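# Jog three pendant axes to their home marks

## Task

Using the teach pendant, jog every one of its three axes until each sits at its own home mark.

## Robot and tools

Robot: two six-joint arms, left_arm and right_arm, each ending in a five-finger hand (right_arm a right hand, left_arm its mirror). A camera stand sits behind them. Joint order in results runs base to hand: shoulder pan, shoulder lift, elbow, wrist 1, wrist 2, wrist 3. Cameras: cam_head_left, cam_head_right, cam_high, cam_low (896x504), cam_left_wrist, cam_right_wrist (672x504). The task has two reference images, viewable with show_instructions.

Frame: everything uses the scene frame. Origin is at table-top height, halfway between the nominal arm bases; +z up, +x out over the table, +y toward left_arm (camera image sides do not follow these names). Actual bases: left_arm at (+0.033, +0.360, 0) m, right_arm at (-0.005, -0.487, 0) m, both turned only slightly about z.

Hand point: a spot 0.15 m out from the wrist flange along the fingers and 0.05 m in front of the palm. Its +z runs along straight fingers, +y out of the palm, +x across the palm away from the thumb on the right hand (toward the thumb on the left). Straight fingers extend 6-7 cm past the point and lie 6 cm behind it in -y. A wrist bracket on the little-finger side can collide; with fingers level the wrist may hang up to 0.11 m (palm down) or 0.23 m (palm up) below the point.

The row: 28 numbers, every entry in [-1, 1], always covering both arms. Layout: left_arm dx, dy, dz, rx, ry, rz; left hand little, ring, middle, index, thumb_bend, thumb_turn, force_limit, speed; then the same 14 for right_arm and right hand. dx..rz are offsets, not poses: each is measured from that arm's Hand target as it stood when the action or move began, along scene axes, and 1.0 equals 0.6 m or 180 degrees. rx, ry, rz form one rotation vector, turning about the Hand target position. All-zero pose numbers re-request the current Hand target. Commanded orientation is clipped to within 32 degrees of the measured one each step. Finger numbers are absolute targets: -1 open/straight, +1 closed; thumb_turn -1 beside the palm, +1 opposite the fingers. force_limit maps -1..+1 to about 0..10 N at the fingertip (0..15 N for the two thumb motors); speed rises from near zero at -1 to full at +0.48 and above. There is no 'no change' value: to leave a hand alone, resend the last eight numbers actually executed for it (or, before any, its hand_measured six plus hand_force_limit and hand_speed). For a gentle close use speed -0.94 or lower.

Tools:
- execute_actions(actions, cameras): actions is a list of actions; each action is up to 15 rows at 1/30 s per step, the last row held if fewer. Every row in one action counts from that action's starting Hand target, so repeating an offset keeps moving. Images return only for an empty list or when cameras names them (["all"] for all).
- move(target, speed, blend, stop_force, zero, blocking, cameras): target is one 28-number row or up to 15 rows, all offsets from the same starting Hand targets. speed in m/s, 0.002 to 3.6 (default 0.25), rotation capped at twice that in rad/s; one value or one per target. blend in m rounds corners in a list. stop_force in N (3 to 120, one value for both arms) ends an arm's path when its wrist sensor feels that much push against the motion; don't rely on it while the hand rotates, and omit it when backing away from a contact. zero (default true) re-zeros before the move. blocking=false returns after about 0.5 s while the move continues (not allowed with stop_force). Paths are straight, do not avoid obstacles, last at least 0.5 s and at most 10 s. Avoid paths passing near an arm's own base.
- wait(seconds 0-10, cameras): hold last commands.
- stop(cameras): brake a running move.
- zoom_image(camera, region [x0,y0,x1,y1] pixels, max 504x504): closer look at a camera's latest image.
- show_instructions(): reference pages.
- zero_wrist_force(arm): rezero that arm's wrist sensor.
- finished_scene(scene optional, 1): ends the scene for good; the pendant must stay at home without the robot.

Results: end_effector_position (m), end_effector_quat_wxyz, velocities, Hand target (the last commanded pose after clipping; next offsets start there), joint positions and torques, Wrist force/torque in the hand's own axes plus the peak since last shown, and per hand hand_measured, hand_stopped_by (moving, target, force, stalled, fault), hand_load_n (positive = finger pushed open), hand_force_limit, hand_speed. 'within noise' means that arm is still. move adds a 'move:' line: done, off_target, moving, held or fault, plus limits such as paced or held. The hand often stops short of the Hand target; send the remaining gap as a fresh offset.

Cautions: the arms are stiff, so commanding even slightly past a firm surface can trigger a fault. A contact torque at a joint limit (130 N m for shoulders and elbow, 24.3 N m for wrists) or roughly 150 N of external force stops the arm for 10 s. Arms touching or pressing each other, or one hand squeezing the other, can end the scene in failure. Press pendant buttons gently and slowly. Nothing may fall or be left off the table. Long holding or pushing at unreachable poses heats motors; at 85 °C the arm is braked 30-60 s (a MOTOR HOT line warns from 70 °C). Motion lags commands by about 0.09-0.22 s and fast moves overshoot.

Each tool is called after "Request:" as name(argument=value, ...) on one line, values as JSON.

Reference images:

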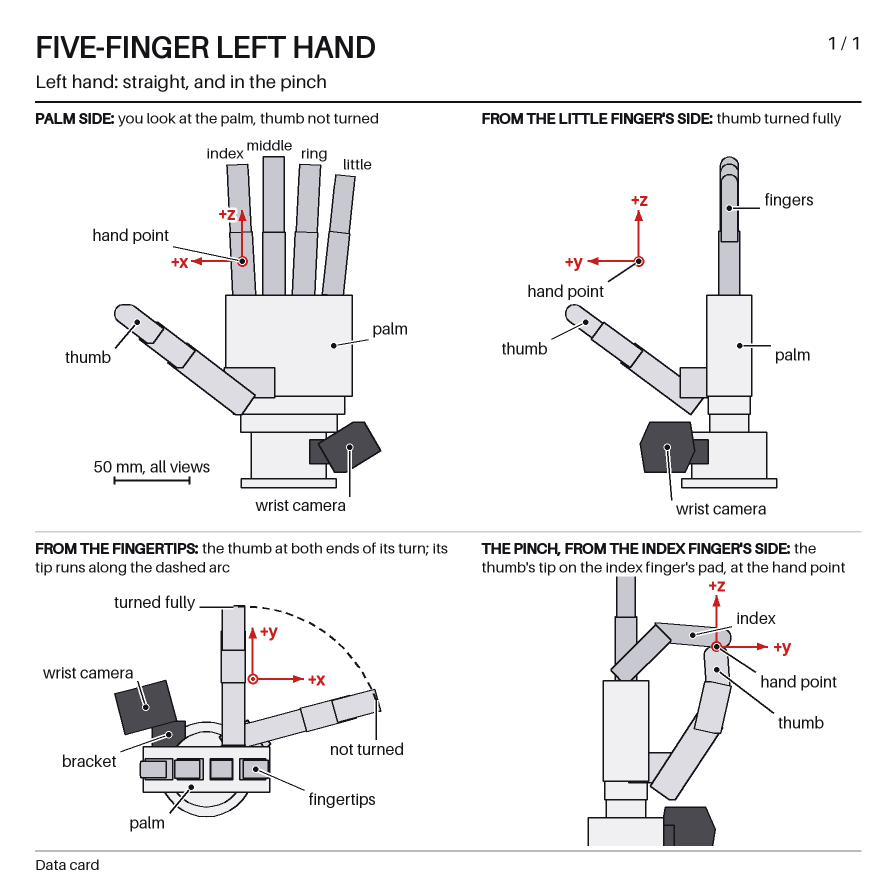

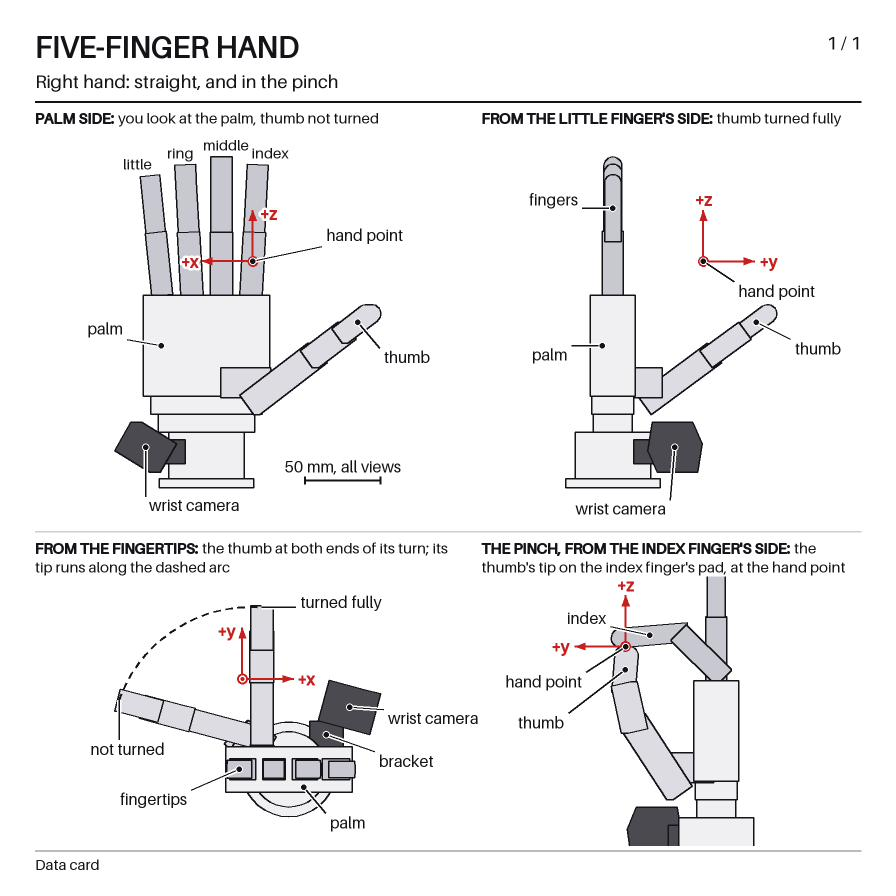

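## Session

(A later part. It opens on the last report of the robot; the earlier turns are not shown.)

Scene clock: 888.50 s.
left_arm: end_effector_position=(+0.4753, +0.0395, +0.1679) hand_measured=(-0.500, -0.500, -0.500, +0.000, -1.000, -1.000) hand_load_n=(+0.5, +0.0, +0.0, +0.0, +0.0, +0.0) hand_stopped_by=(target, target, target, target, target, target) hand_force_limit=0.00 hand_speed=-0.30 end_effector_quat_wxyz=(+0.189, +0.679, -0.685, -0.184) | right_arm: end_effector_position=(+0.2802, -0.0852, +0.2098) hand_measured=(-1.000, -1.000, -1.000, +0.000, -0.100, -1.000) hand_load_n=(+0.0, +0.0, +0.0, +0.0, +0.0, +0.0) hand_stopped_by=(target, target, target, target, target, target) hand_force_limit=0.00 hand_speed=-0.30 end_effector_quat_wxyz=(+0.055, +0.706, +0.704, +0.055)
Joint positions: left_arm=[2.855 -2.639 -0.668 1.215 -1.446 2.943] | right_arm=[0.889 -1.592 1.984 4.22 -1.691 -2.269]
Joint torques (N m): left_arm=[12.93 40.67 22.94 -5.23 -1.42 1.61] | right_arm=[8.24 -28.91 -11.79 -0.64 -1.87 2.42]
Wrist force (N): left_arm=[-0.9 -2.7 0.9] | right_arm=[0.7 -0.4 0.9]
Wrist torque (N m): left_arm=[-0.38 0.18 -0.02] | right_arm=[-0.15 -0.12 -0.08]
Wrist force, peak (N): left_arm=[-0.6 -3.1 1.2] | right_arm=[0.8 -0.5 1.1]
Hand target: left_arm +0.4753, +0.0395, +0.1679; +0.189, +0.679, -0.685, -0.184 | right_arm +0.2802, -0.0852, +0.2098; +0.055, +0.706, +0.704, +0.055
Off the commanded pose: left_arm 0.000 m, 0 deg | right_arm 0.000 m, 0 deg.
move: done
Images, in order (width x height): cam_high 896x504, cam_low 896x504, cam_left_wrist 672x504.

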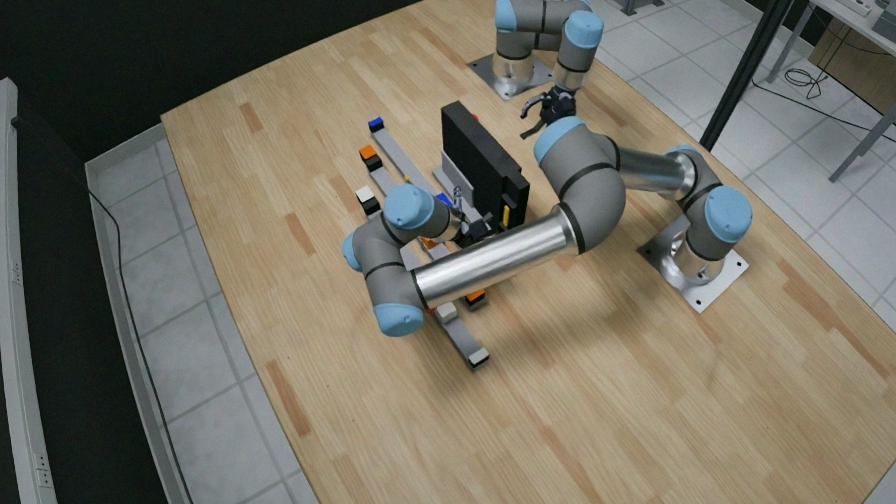

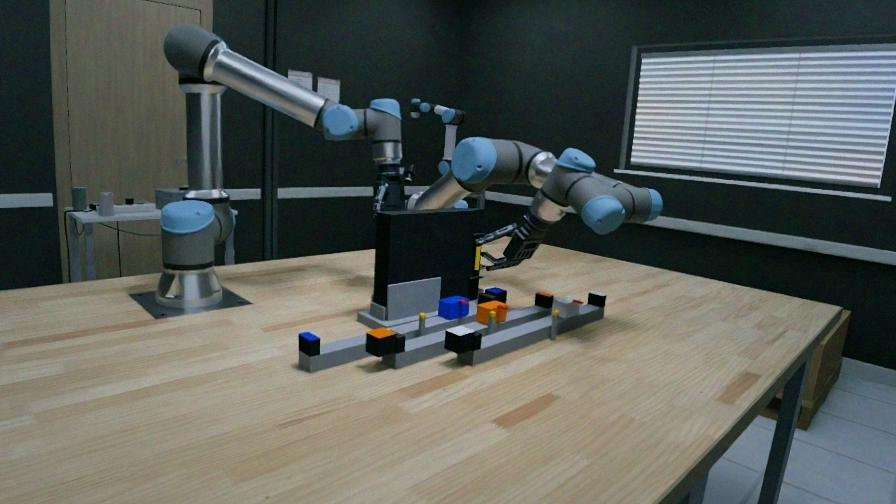

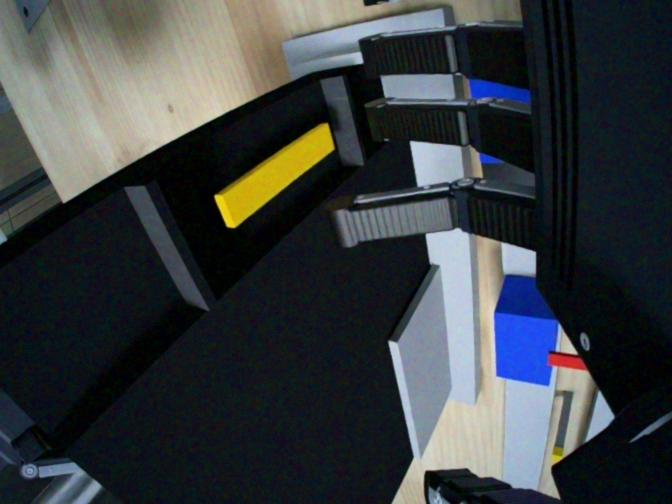

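Request:
move(target=[-0.022, 0.024, -0.02, 0, 0, 0, -0.5, -0.5, -0.5, 0, -1, -1, 0, -0.3, 0, 0, 0, 0, 0, 0, -1, -1, -1, 0, -0.1, -1, 0, -0.3], speed=0.04, stop_force=5, cameras=["cam_left_wrist", "cam_low"])

Request:
zoom_image(camera="cam_left_wrist", region=[180, 70, 460, 350])

Request:
zoom_image(camera="cam_low", region=[420, 210, 560, 320])

Scene clock: 912.07 s.
left_arm: end_effector_position=(+0.4621, +0.0539, +0.1559) hand_measured=(-0.500, -0.500, -0.500, +0.000, -1.000, -1.000) hand_load_n=(+0.0, +0.0, +0.0, +0.0, +0.0, +0.0) hand_stopped_by=(target, target, target, target, target, target) hand_force_limit=0.00 hand_speed=-0.30 end_effector_quat_wxyz=(+0.189, +0.679, -0.685, -0.184) | right_arm: end_effector_position=(+0.2802, -0.0852, +0.2098) hand_measured=(-1.000, -1.000, -1.000, +0.000, -0.100, -1.000) hand_load_n=(-0.5, +0.0, +0.0, +0.0, +0.0, +0.0) hand_stopped_by=(target, target, target, target, target, target) hand_force_limit=0.00 hand_speed=-0.30 end_effector_quat_wxyz=(+0.055, +0.706, +0.704, +0.055)
Joint positions: left_arm=[2.871 -2.585 -0.806 1.297 -1.454 2.957] | right_arm=[0.889 -1.592 1.984 4.22 -1.691 -2.269]
Joint torques (N m): left_arm=[12.59 59.26 9.47 -0.11 -1.97 1.82] | right_arm=[7.7 -29.1 -11.91 -0.79 -1.78 2.39]
Wrist force (N): left_arm=[-0.8 -2.8 1.3] | right_arm=[0.8 -0.6 0.9]
Wrist torque (N m): left_arm=[-0.36 0.20 0.01] | right_arm=[-0.19 -0.14 -0.08]
Wrist force, peak (N): left_arm=[-0.6 -3.2 1.2] | right_arm=[1.0 -0.4 1.2]
Hand target: left_arm +0.4621, +0.0539, +0.1559; +0.189, +0.679, -0.685, -0.184 | right_arm +0.2802, -0.0852, +0.2098; +0.055, +0.706, +0.704, +0.055
Off the commanded pose: left_arm 0.000 m, 0 deg | right_arm 0.000 m, 0 deg.
move: done
Images, in order (width x height): cam_low 896x504, cam_left_wrist 672x504.

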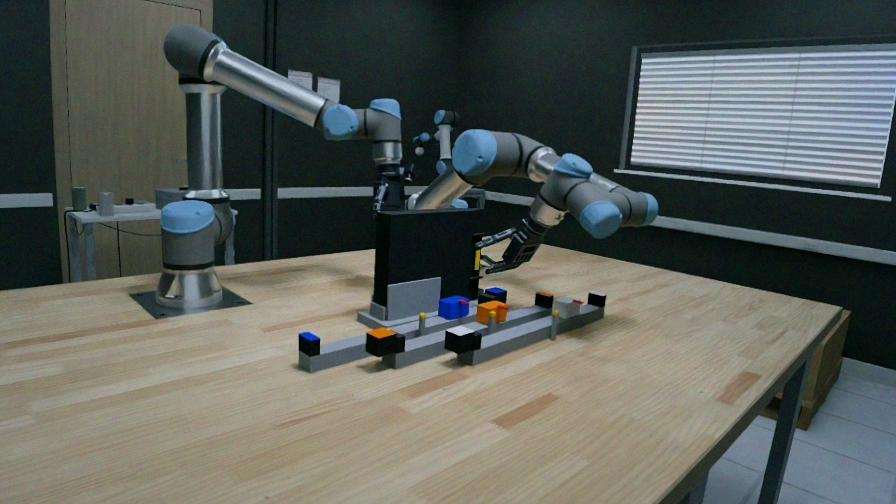

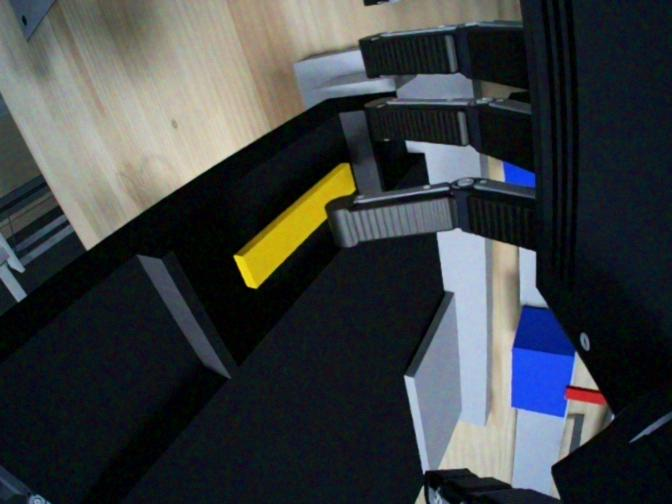

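Scaled by 1.800 from the camera's 672x504 image, which has a finer 960x720 frame.

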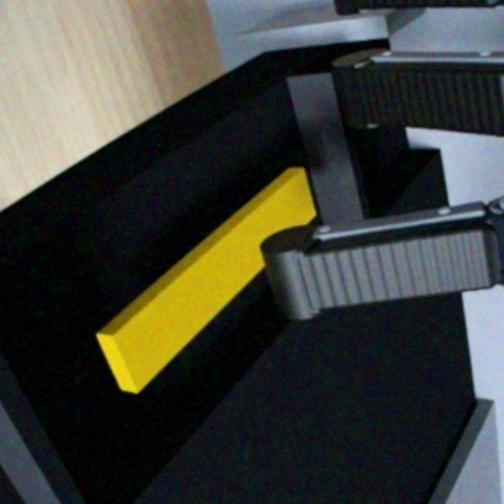

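Scaled by 3.600 from the camera's 896x504 image, which has a finer 1280x720 frame.

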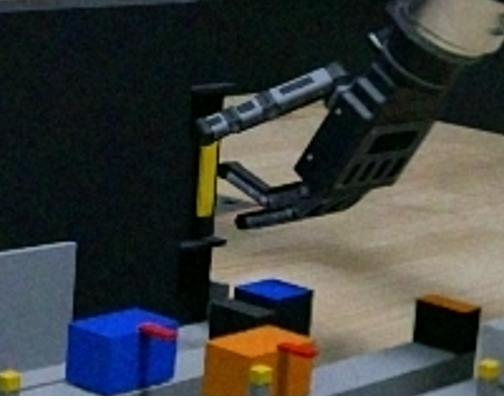

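Request:
move(target=[0, 0.01, 0, 0, 0, 0, -0.5, -0.5, -0.5, 0, -1, -1, 0, -0.3, 0, 0, 0, 0, 0, 0, -1, -1, -1, 0, -0.1, -1, 0, -0.3], speed=0.03, stop_force=5, cameras=[])

Request:
move(target=[-0.03, 0, 0.00875, 0, 0, 0, -0.5, -0.5, -0.5, 0, -1, -1, 0, -0.3, 0, 0, 0, 0, 0, 0, -1, -1, -1, 0, -0.1, -1, 0, -0.3], speed=0.01, stop_force=3, cameras=["cam_left_wrist", "cam_right_wrist", "cam_low"])

Request:
zoom_image(camera="cam_left_wrist", region=[180, 70, 460, 350])

Request:
zoom_image(camera="cam_low", region=[420, 210, 560, 320])

Scene clock: 926.30 s.
left_arm: end_effector_position=(+0.4621, +0.0599, +0.1559) hand_measured=(-0.500, -0.500, -0.500, +0.000, -1.000, -1.000) hand_load_n=(+0.0, +0.0, +0.0, +0.5, +0.0, +0.0) hand_stopped_by=(target, target, target, target, target, target) hand_force_limit=0.00 hand_speed=-0.30 end_effector_quat_wxyz=(+0.189, +0.679, -0.685, -0.184) | right_arm: end_effector_position=(+0.2802, -0.0852, +0.2098) hand_measured=(-1.000, -1.000, -1.000, +0.000, -0.100, -1.000) hand_load_n=(+0.0, +0.0, +0.0, +0.0, +0.0, +0.0) hand_stopped_by=(target, target, target, target, target, target) hand_force_limit=0.00 hand_speed=-0.30 end_effector_quat_wxyz=(+0.055, +0.706, +0.704, +0.055)
Joint positions: left_arm=[2.88 -2.577 -0.822 1.304 -1.458 2.965] | right_arm=[0.889 -1.592 1.984 4.22 -1.691 -2.269]
Joint torques (N m): left_arm=[11.94 59.17 8.4 0.06 -1.95 1.78] | right_arm=[8.44 -29.97 -11.96 -0.76 -1.63 2.42]
Wrist force (N): left_arm=[-1.0 -3.0 1.1] | right_arm=[0.6 -0.4 0.9]
Wrist torque (N m): left_arm=[-0.38 0.22 0.00] | right_arm=[-0.17 -0.10 -0.09]
Wrist force, peak (N): left_arm=[-0.8 -3.2 1.5] | right_arm=[0.8 -0.5 1.2]
Hand target: left_arm +0.4621, +0.0599, +0.1559; +0.189, +0.679, -0.685, -0.184 | right_arm +0.2802, -0.0852, +0.2098; +0.055, +0.706, +0.704, +0.055
Off the commanded pose: left_arm 0.000 m, 0 deg | right_arm 0.000 m, 0 deg.
move: done
No camera images: "cameras" was empty.

Scene clock: 929.03 s.
left_arm: end_effector_position=(+0.4490, +0.0599, +0.1597) hand_measured=(-0.500, -0.500, -0.500, +0.000, -1.000, -1.000) hand_load_n=(+0.0, +0.0, +0.5, +0.5, +0.0, +0.0) hand_stopped_by=(target, target, target, target, target, target) hand_force_limit=0.00 hand_speed=-0.30 end_effector_quat_wxyz=(+0.189, +0.679, -0.685, -0.184) | right_arm: end_effector_position=(+0.2802, -0.0852, +0.2098) hand_measured=(-1.000, -1.000, -1.000, +0.000, -0.100, -1.000) hand_load_n=(+0.0, +0.0, +0.0, +0.0, +0.0, +0.0) hand_stopped_by=(target, target, target, target, target, target) hand_force_limit=0.00 hand_speed=-0.30 end_effector_quat_wxyz=(+0.055, +0.706, +0.704, +0.055)
Joint positions: left_arm=[2.876 -2.537 -0.888 1.331 -1.456 2.961] | right_arm=[0.889 -1.592 1.984 4.22 -1.691 -2.269]
Joint torques (N m): left_arm=[9.04 38.69 23.95 -5.65 -1.35 1.02] | right_arm=[8.24 -28.93 -12.44 -0.84 -1.59 2.44]
Wrist force (N): left_arm=[-2.0 -5.6 0.6] | right_arm=[0.8 -0.4 0.9]
Wrist torque (N m): left_arm=[-0.40 0.19 0.16] | right_arm=[-0.16 -0.14 -0.07]
Wrist force, peak (N): left_arm=[-1.6 -6.1 1.3] | right_arm=[0.9 -0.5 1.3]
Hand target: left_arm +0.4490, +0.0599, +0.1597; +0.189, +0.679, -0.685, -0.184 (not the last commanded pose) | right_arm +0.2802, -0.0852, +0.2098; +0.055, +0.706, +0.704, +0.055
Off the commanded pose: left_arm 0.005 m, 0 deg | right_arm 0.000 m, 0 deg.
move: contact (left_arm)
Images, in order (width x height): cam_low 896x504, cam_left_wrist 672x504, cam_right_wrist 672x504.

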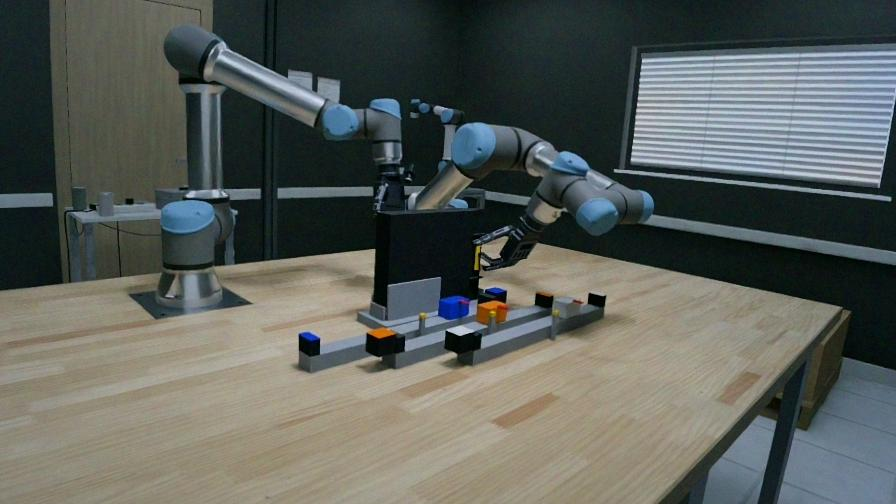

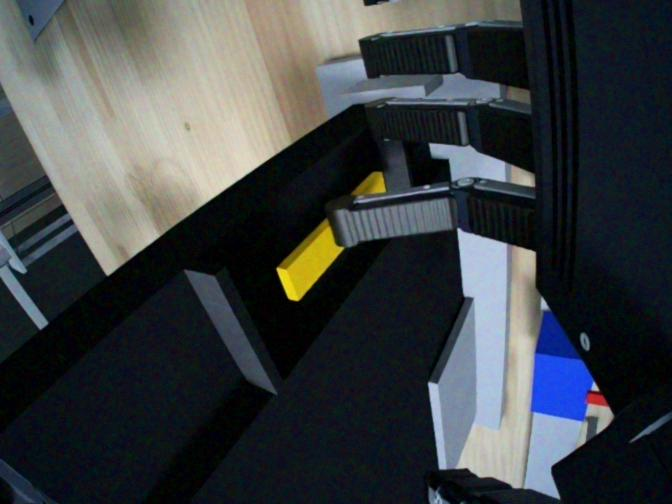

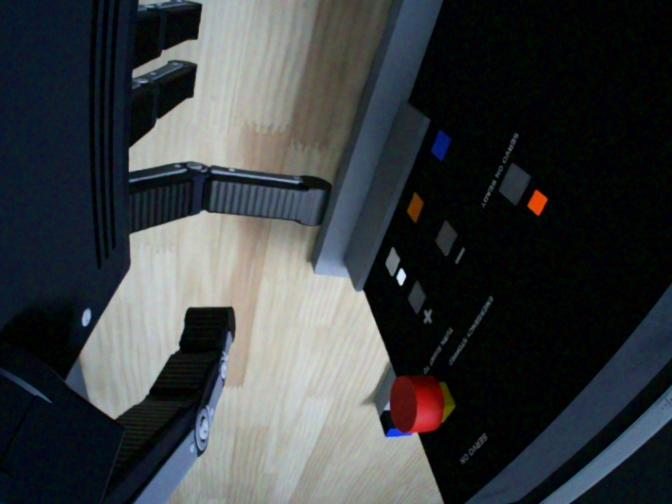

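Scaled by 1.800 from the camera's 672x504 image, which has a finer 960x720 frame.

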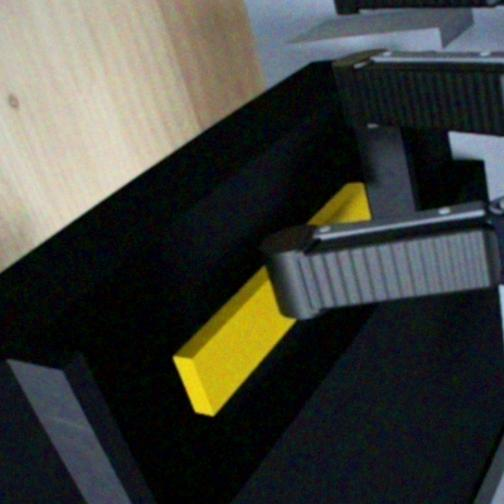

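Scaled by 3.600 from the camera's 896x504 image, which has a finer 1280x720 frame.

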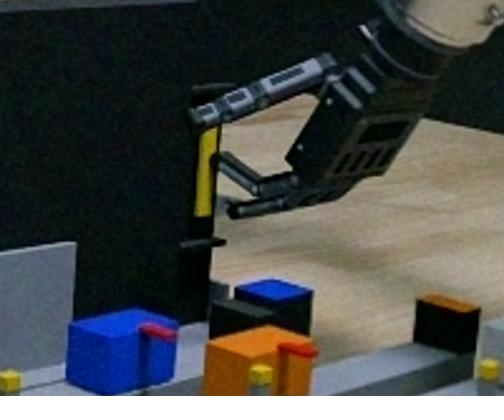

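Request:
zoom_image(camera="cam_right_wrist", region=[360, 100, 600, 490])

Request:
move(target=[-0.0048, 0, 0.0014, 0, 0, 0, -0.5, -0.5, -0.5, 0, -1, -1, 0, -0.3, 0, 0, 0, 0, 0, 0, -1, -1, -1, 0, -0.1, -1, 0, -0.3], speed=0.01, stop_force=6, cameras=["cam_left_wrist", "cam_right_wrist", "cam_low"])

Request:
zoom_image(camera="cam_right_wrist", region=[360, 100, 600, 490])

Request:
zoom_image(camera="cam_left_wrist", region=[180, 70, 460, 350])

Scaled by 1.292 from the camera's 672x504 image, which has a finer 960x720 frame.

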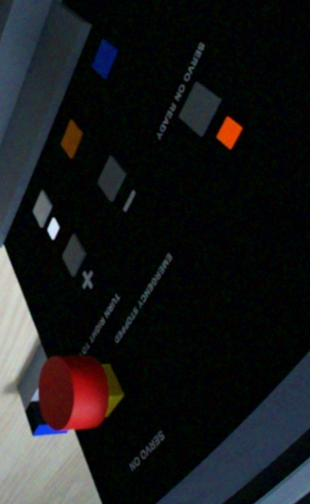

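Scene clock: 974.10 s.
left_arm: end_effector_position=(+0.4463, +0.0599, +0.1605) hand_measured=(-0.500, -0.500, -0.500, +0.000, -1.000, -1.000) hand_load_n=(+0.0, +0.0, +0.0, +3.0, +0.0, +0.0) hand_stopped_by=(target, target, target, target, target, target) hand_force_limit=0.00 hand_speed=-0.30 end_effector_quat_wxyz=(+0.189, +0.679, -0.685, -0.184) | right_arm: end_effector_position=(+0.2802, -0.0852, +0.2098) hand_measured=(-1.000, -1.000, -1.000, +0.000, -0.100, -1.000) hand_load_n=(+0.0, +0.0, +0.0, +0.0, +0.0, +0.0) hand_stopped_by=(target, target, target, target, target, target) hand_force_limit=0.00 hand_speed=-0.30 end_effector_quat_wxyz=(+0.055, +0.706, +0.704, +0.055)
Joint positions: left_arm=[2.875 -2.529 -0.902 1.337 -1.456 2.96] | right_arm=[0.889 -1.592 1.984 4.22 -1.691 -2.269]
Joint torques (N m): left_arm=[-13.19 42.71 21.32 -4.54 2.69 -1.16] | right_arm=[7.98 -28.79 -12.42 -0.78 -1.48 2.33]
Wrist force (N): left_arm=[-2.1 -11.9 -0.1] | right_arm=[0.6 -0.4 0.9]
Wrist torque (N m): left_arm=[-0.38 0.20 0.15] | right_arm=[-0.16 -0.11 -0.08]
Wrist force, peak (N): left_arm=[-2.1 -12.3 -0.3] | right_arm=[0.6 -0.7 1.3]
Hand target: left_arm +0.4463, +0.0599, +0.1605; +0.189, +0.679, -0.685, -0.184 | right_arm +0.2802, -0.0852, +0.2098; +0.055, +0.706, +0.704, +0.055
Off the commanded pose: left_arm 0.000 m, 0 deg | right_arm 0.000 m, 0 deg.
move: contact (left_arm)
Images, in order (width x height): cam_low 896x504, cam_left_wrist 672x504, cam_right_wrist 672x504.

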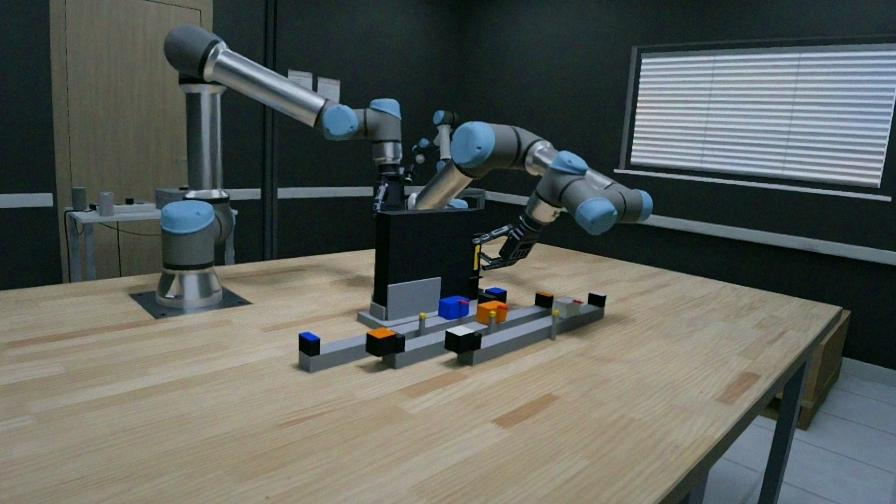

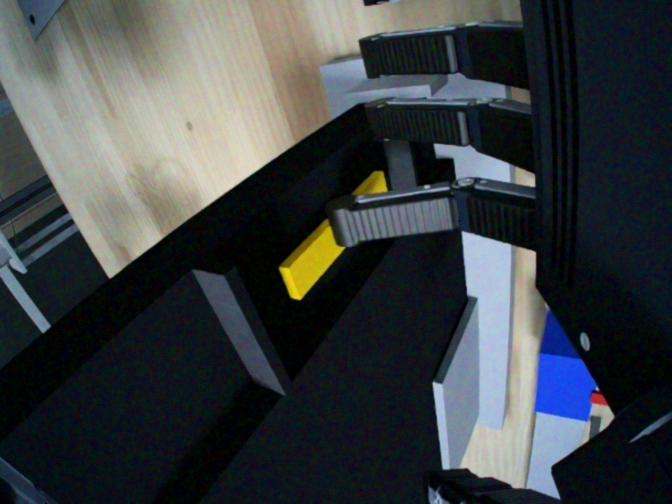

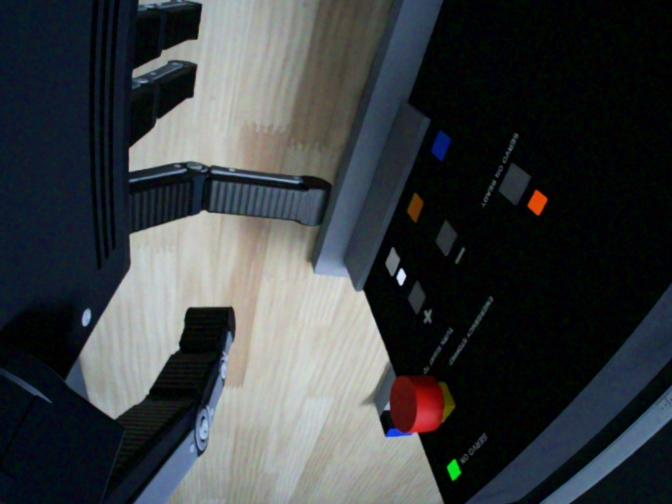

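Scaled by 1.292 from the camera's 672x504 image, which has a finer 960x720 frame.

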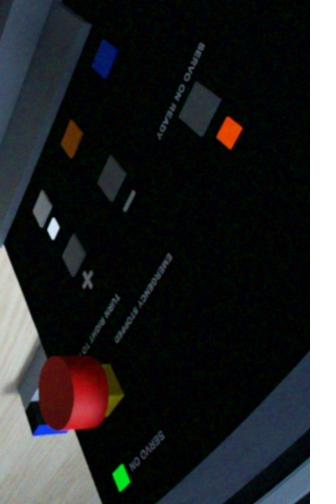

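Scaled by 1.800 from the camera's 672x504 image, which has a finer 960x720 frame.

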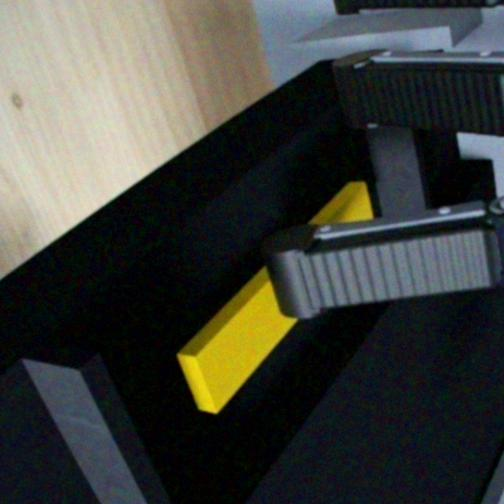

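Request:
move(target=[0, 0, 0, 0, 0, 0, -0.5, -0.5, -0.5, 0, -1, -1, 0, -0.3, 0.083, -0.1163, -0.0663, 0, 0, 0, -1, -1, -1, 0, -0.1, -1, 0, -0.3], speed=0.1, cameras=["cam_right_wrist", "cam_left_wrist", "cam_high", "cam_low"])

Request:
zoom_image(camera="cam_right_wrist", region=[120, 130, 440, 450])

Scene clock: 1021.87 s.
left_arm: end_effector_position=(+0.4463, +0.0599, +0.1605) hand_measured=(-0.500, -0.500, -0.500, +0.000, -1.000, -1.000) hand_load_n=(+0.0, +0.0, +0.0, +3.0, +0.0, +0.0) hand_stopped_by=(target, target, target, target, target, target) hand_force_limit=0.00 hand_speed=-0.30 end_effector_quat_wxyz=(+0.189, +0.679, -0.685, -0.184) | right_arm: end_effector_position=(+0.3300, -0.1549, +0.1700) hand_measured=(-1.000, -1.000, -1.000, +0.000, -0.100, -1.000) hand_load_n=(+0.0, +0.0, +0.0, +0.0, +0.0, +0.0) hand_stopped_by=(target, target, target, target, target, target) hand_force_limit=0.00 hand_speed=-0.30 end_effector_quat_wxyz=(+0.055, +0.706, +0.704, +0.055)
Joint positions: left_arm=[2.875 -2.529 -0.902 1.337 -1.456 2.96] | right_arm=[0.693 -1.639 2.147 4.083 -1.669 -2.464]
Joint torques (N m): left_arm=[2.11 39.37 22.11 -6.82 -0.57 0.77] | right_arm=[-7.34 -26.59 -11.51 -4.58 1.64 -2.29]
Wrist force (N): left_arm=[-2.0 -11.6 -0.7] | right_arm=[0.5 -0.5 0.9]
Wrist torque (N m): left_arm=[-0.37 0.17 0.16] | right_arm=[-0.15 -0.09 0.00]
Wrist force, peak (N): left_arm=[-2.0 -12.0 -0.4] | right_arm=[1.0 -1.0 0.8]
Hand target: left_arm +0.4463, +0.0599, +0.1605; +0.189, +0.679, -0.685, -0.184 | right_arm +0.3300, -0.1549, +0.1700; +0.055, +0.706, +0.704, +0.055
Off the commanded pose: left_arm 0.000 m, 0 deg | right_arm 0.000 m, 0 deg.
move: done
Images, in order (width x height): cam_high 896x504, cam_low 896x504, cam_left_wrist 672x504, cam_right_wrist 672x504.

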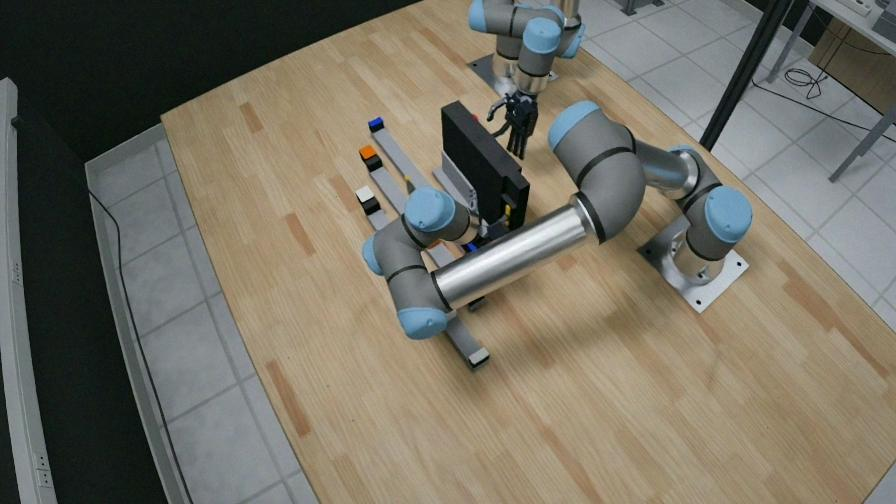

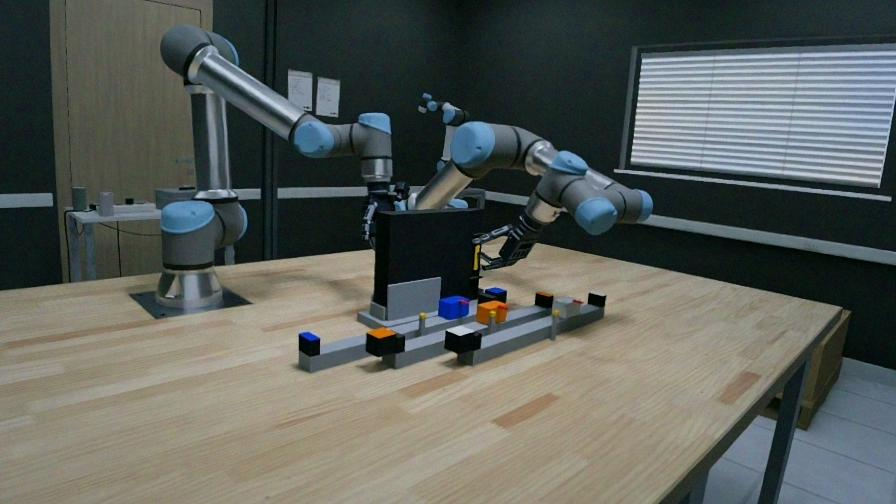

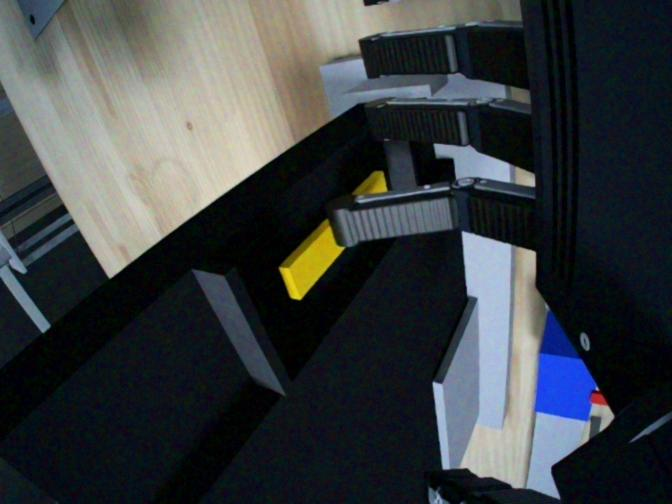

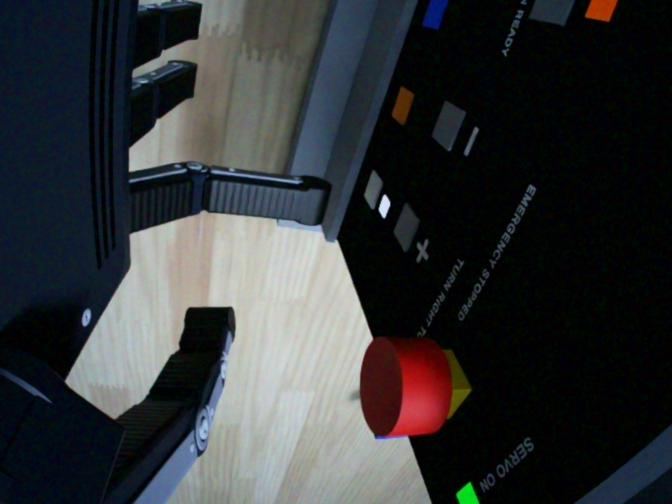

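Scaled by 1.575 from the camera's 672x504 image, which has a finer 960x720 frame.

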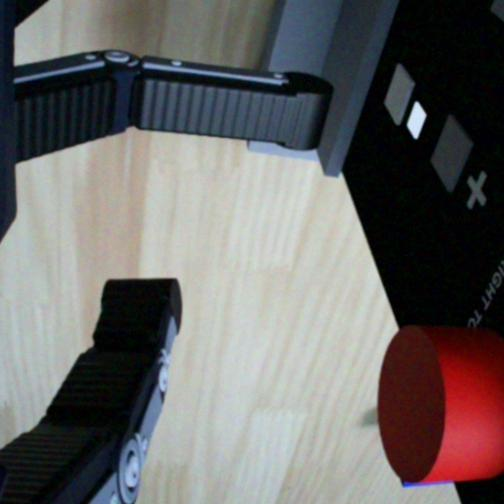

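Request:
move(target=[0, 0, 0, 0, 0, 0, -0.5, -0.5, -0.5, 0, -1, -1, 0, -0.3, 0.0413, -0.006, 0.0, 0, 0, 0, -1, -1, -1, 0, -0.1, -1, 0, -0.3], speed=0.05, cameras=["cam_right_wrist"])

Request:
zoom_image(camera="cam_right_wrist", region=[180, 100, 440, 440])

Scene clock: 1046.53 s.
left_arm: end_effector_position=(+0.4463, +0.0599, +0.1605) hand_measured=(-0.500, -0.500, -0.500, +0.000, -1.000, -1.000) hand_load_n=(+0.0, +0.0, +0.0, +3.0, +0.0, +0.0) hand_stopped_by=(target, target, target, target, target, target) hand_force_limit=0.00 hand_speed=-0.30 end_effector_quat_wxyz=(+0.189, +0.679, -0.685, -0.184) | right_arm: end_effector_position=(+0.3547, -0.1585, +0.1700) hand_measured=(-1.000, -1.000, -1.000, +0.000, -0.100, -1.000) hand_load_n=(+0.0, +0.0, +0.0, +0.0, +0.0, +0.0) hand_stopped_by=(target, target, target, target, target, target) hand_force_limit=0.00 hand_speed=-0.30 end_effector_quat_wxyz=(+0.055, +0.706, +0.704, +0.055)
Joint positions: left_arm=[2.875 -2.529 -0.902 1.337 -1.456 2.96] | right_arm=[0.65 -1.61 2.121 4.075 -1.664 -2.507]
Joint torques (N m): left_arm=[4.48 39.95 21.11 -6.91 -0.42 0.71] | right_arm=[-8.04 -7.43 -27.08 -4.44 1.6 -2.13]
Wrist force (N): left_arm=[-2.3 -11.6 -1.1] | right_arm=[0.6 -0.4 1.0]
Wrist torque (N m): left_arm=[-0.40 0.18 0.16] | right_arm=[-0.16 -0.11 0.00]
Wrist force, peak (N): left_arm=[-2.1 -12.0 -0.1] | right_arm=[0.6 -0.5 1.2]
Hand target: left_arm +0.4463, +0.0599, +0.1605; +0.189, +0.679, -0.685, -0.184 | right_arm +0.3548, -0.1585, +0.1700; +0.055, +0.706, +0.704, +0.055
Off the commanded pose: left_arm 0.000 m, 0 deg | right_arm 0.000 m, 0 deg.
move: done
Images, in order (width x height): cam_right_wrist 672x504.

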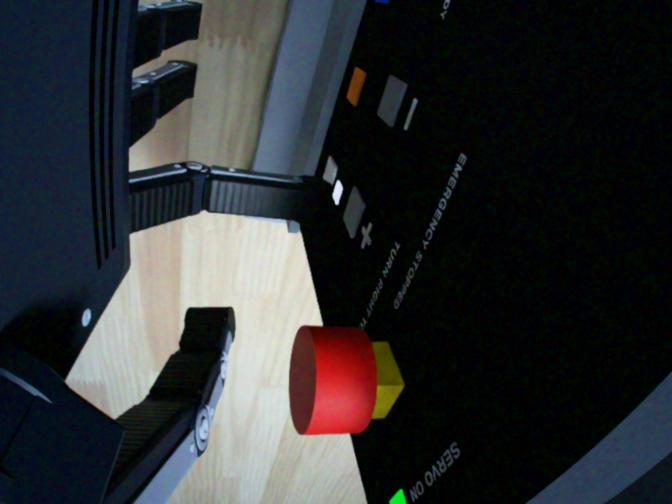

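Scaled by 1.482 from the camera's 672x504 image, which has a finer 960x720 frame.

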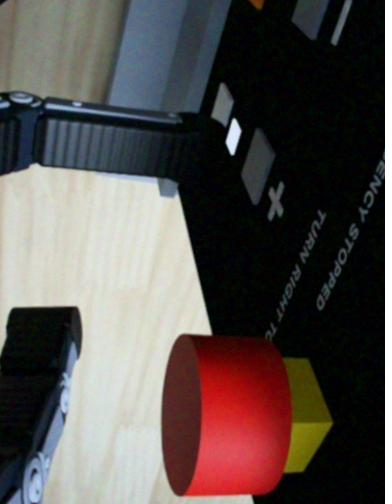

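Request:
move(target=[0, 0, 0, 0, 0, 0, -0.5, -0.5, -0.5, 0, -1, -1, 0, -0.3, 0.0118, 0.0007, 0.0043, 0, 0, 0, -1, -1, -1, 0, -0.1, -1, 0, -0.3], speed=0.03, cameras=["cam_low", "cam_high"])

Request:
move(target=[0, 0, 0, 0, 0, 0, -0.5, -0.5, -0.5, 0, -1, -1, 0, -0.3, 0.024, 0, -0.007, 0, 0, 0, -1, -1, -1, 0, -0.1, -1, 0, -0.3], speed=0.01, stop_force=3, cameras=["cam_right_wrist"])

Request:
move(target=[0, 0, 0, 0, 0, 0, -0.5, -0.5, -0.5, 0, -1, -1, 0, -0.3, -0.0128, 0, 0.0037, 0, 0, 0, -1, -1, -1, 0, -0.1, -1, 0, -0.3], speed=0.03, cameras=["cam_low", "cam_high", "cam_right_wrist"])

Scene clock: 1067.03 s.
left_arm: end_effector_position=(+0.4463, +0.0599, +0.1605) hand_measured=(-0.500, -0.500, -0.500, +0.000, -1.000, -1.000) hand_load_n=(+0.0, +0.0, +0.0, +3.0, +0.0, +0.0) hand_stopped_by=(target, target, target, target, target, target) hand_force_limit=0.00 hand_speed=-0.30 end_effector_quat_wxyz=(+0.189, +0.679, -0.685, -0.184) | right_arm: end_effector_position=(+0.3618, -0.1581, +0.1725) hand_measured=(-1.000, -1.000, -1.000, +0.000, -0.100, -1.000) hand_load_n=(+0.0, +0.0, +0.0, +0.0, +0.0, +0.0) hand_stopped_by=(target, target, target, target, target, target) hand_force_limit=0.00 hand_speed=-0.30 end_effector_quat_wxyz=(+0.055, +0.706, +0.704, +0.055)
Joint positions: left_arm=[2.875 -2.529 -0.902 1.337 -1.456 2.96] | right_arm=[0.641 -1.602 2.106 4.081 -1.663 -2.516]
Joint torques (N m): left_arm=[2.92 40.17 21.84 -6.86 -0.6 0.69] | right_arm=[-9.35 -9.25 -25.93 -0.64 1.68 -2.32]
Wrist force (N): left_arm=[-2.1 -11.7 -0.6] | right_arm=[0.7 -0.4 1.1]
Wrist torque (N m): left_arm=[-0.39 0.18 0.16] | right_arm=[-0.16 -0.12 0.01]
Wrist force, peak (N): left_arm=[-2.1 -11.9 -0.5] | right_arm=[0.6 -0.5 1.2]
Hand target: left_arm +0.4463, +0.0599, +0.1605; +0.189, +0.679, -0.685, -0.184 | right_arm +0.3619, -0.1581, +0.1726; +0.055, +0.706, +0.704, +0.055
Off the commanded pose: left_arm 0.000 m, 0 deg | right_arm 0.000 m, 0 deg.
move: done
Images, in order (width x height): cam_high 896x504, cam_low 896x504.

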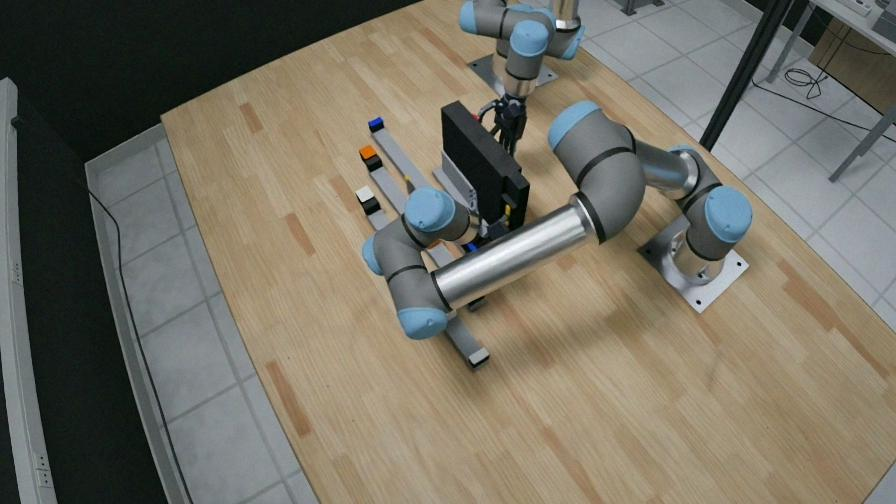

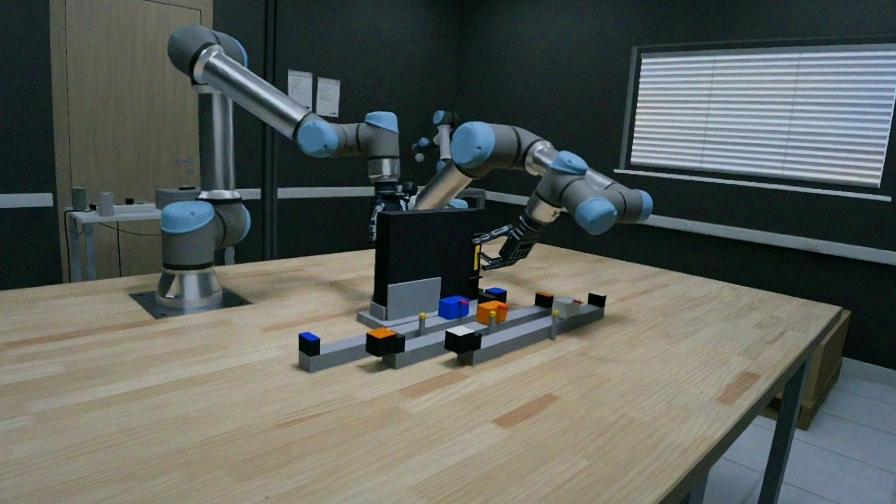

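Scene clock: 1069.13 s.
left_arm: end_effector_position=(+0.4463, +0.0599, +0.1605) hand_measured=(-0.500, -0.500, -0.500, +0.000, -1.000, -1.000) hand_load_n=(+0.0, +0.0, +0.0, +3.0, +0.0, +0.0) hand_stopped_by=(target, target, target, target, target, target) hand_force_limit=0.00 hand_speed=-0.30 end_effector_quat_wxyz=(+0.189, +0.679, -0.685, -0.184) | right_arm: end_effector_position=(+0.3711, -0.1581, +0.1699) hand_measured=(-1.000, -1.000, -1.000, +0.000, -0.100, -1.000) hand_load_n=(+0.0, +0.0, +0.0, +0.0, +0.0, +0.0) hand_stopped_by=(target, target, target, target, target, target) hand_force_limit=0.00 hand_speed=-0.30 end_effector_quat_wxyz=(+0.055, +0.706, +0.704, +0.055)
Joint positions: left_arm=[2.875 -2.529 -0.902 1.337 -1.456 2.96] | right_arm=[0.628 -1.584 2.097 4.072 -1.661 -2.529]
Joint torques (N m): left_arm=[3.39 39.52 21.06 -7.19 -0.58 0.58] | right_arm=[8.27 -28.03 -11.56 -1.17 -2.03 2.41]
Wrist force (N): left_arm=[-2.0 -11.7 -0.6] | right_arm=[0.1 -2.9 0.0]
Wrist torque (N m): left_arm=[-0.36 0.17 0.15] | right_arm=[-0.16 -0.12 -0.02]
Wrist force, peak (N): left_arm=[-2.4 -12.0 -0.1] | right_arm=[-0.4 -11.7 -3.6]
Hand target: left_arm +0.4463, +0.0599, +0.1605; +0.189, +0.679, -0.685, -0.184 | right_arm +0.3711, -0.1581, +0.1699; +0.055, +0.706, +0.704, +0.055 (not the last commanded pose)
Off the commanded pose: left_arm 0.000 m, 0 deg | right_arm 0.005 m, 0 deg.
move: contact (right_arm)
Images, in order (width x height): cam_right_wrist 672x504.

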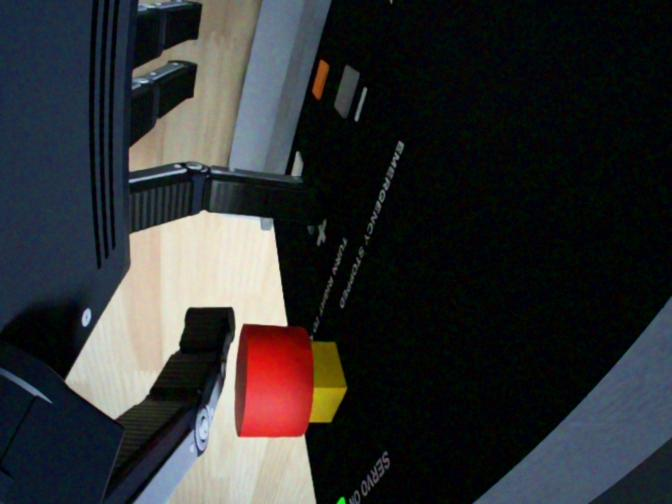

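Scene clock: 1069.90 s.
left_arm: end_effector_position=(+0.4463, +0.0599, +0.1605) hand_measured=(-0.500, -0.500, -0.500, +0.000, -1.000, -1.000) hand_load_n=(+0.0, +0.0, +0.0, +3.0, +0.0, +0.0) hand_stopped_by=(target, target, target, target, target, target) hand_force_limit=0.00 hand_speed=-0.30 end_effector_quat_wxyz=(+0.189, +0.679, -0.685, -0.184) | right_arm: end_effector_position=(+0.3635, -0.1581, +0.1721) hand_measured=(-1.000, -1.000, -1.000, +0.000, -0.100, -1.000) hand_load_n=(+0.0, +0.0, +0.0, +0.0, +0.0, +0.0) hand_stopped_by=(target, target, target, target, target, target) hand_force_limit=0.00 hand_speed=-0.30 end_effector_quat_wxyz=(+0.055, +0.706, +0.704, +0.055)
Joint positions: left_arm=[2.875 -2.529 -0.902 1.337 -1.456 2.96] | right_arm=[0.638 -1.599 2.104 4.08 -1.662 -2.519]
Joint torques (N m): left_arm=[1.62 39.92 21.87 -6.87 -0.38 0.58] | right_arm=[8.78 -29.13 -9.94 -0.31 -2 2.51]
Wrist force (N): left_arm=[-2.2 -11.5 -0.6] | right_arm=[0.5 -0.4 0.8]
Wrist torque (N m): left_arm=[-0.37 0.19 0.15] | right_arm=[-0.15 -0.08 -0.10]
Wrist force, peak (N): left_arm=[-2.3 -11.7 -0.6] | right_arm=[0.2 -2.5 -0.8]
Hand target: left_arm +0.4463, +0.0599, +0.1605; +0.189, +0.679, -0.685, -0.184 | right_arm +0.3634, -0.1581, +0.1721; +0.055, +0.706, +0.704, +0.055
Off the commanded pose: left_arm 0.000 m, 0 deg | right_arm 0.000 m, 0 deg.
move: done
Images, in order (width x height): cam_high 896x504, cam_low 896x504, cam_right_wrist 672x504.

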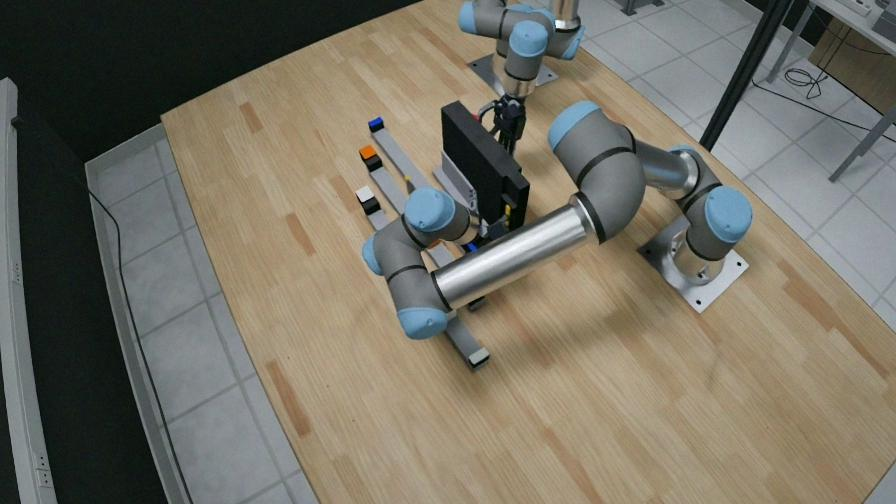

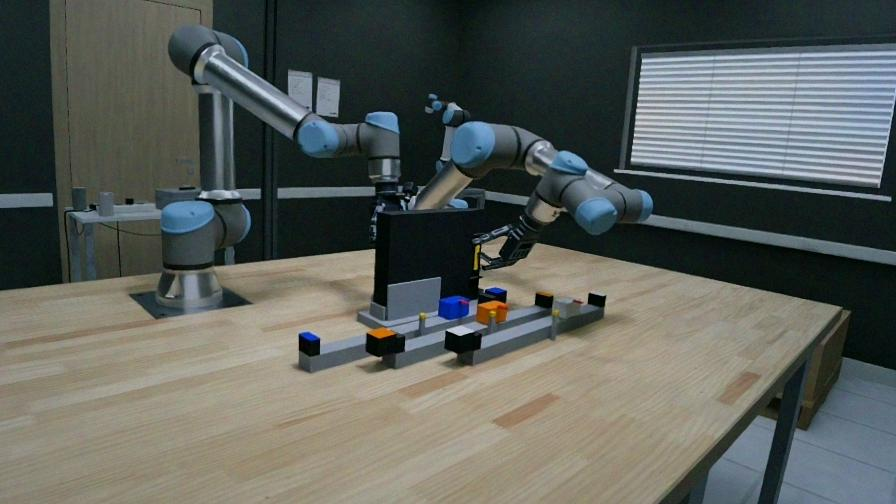

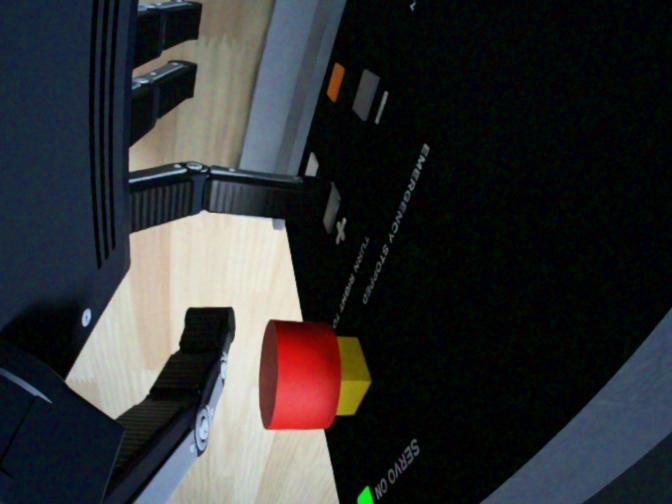

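Request:
zoom_image(camera="cam_low", region=[400, 270, 620, 370])

Request:
zoom_image(camera="cam_high", region=[340, 100, 520, 380])

Scaled by 2.291 from the camera's 896x504 image, which has a finer 1280x720 frame.

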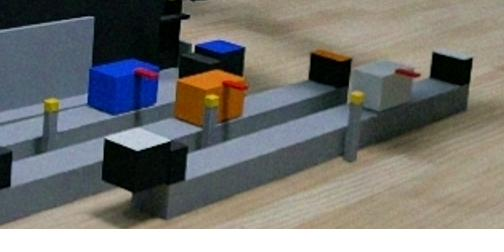

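Scaled by 1.800 from the camera's 896x504 image, which has a finer 1280x720 frame.

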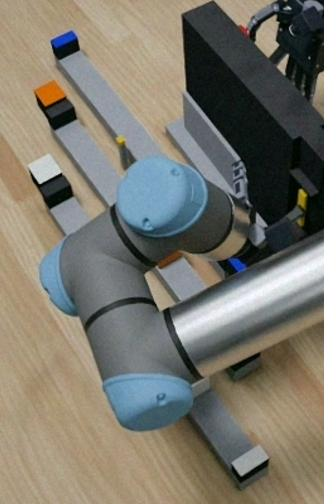

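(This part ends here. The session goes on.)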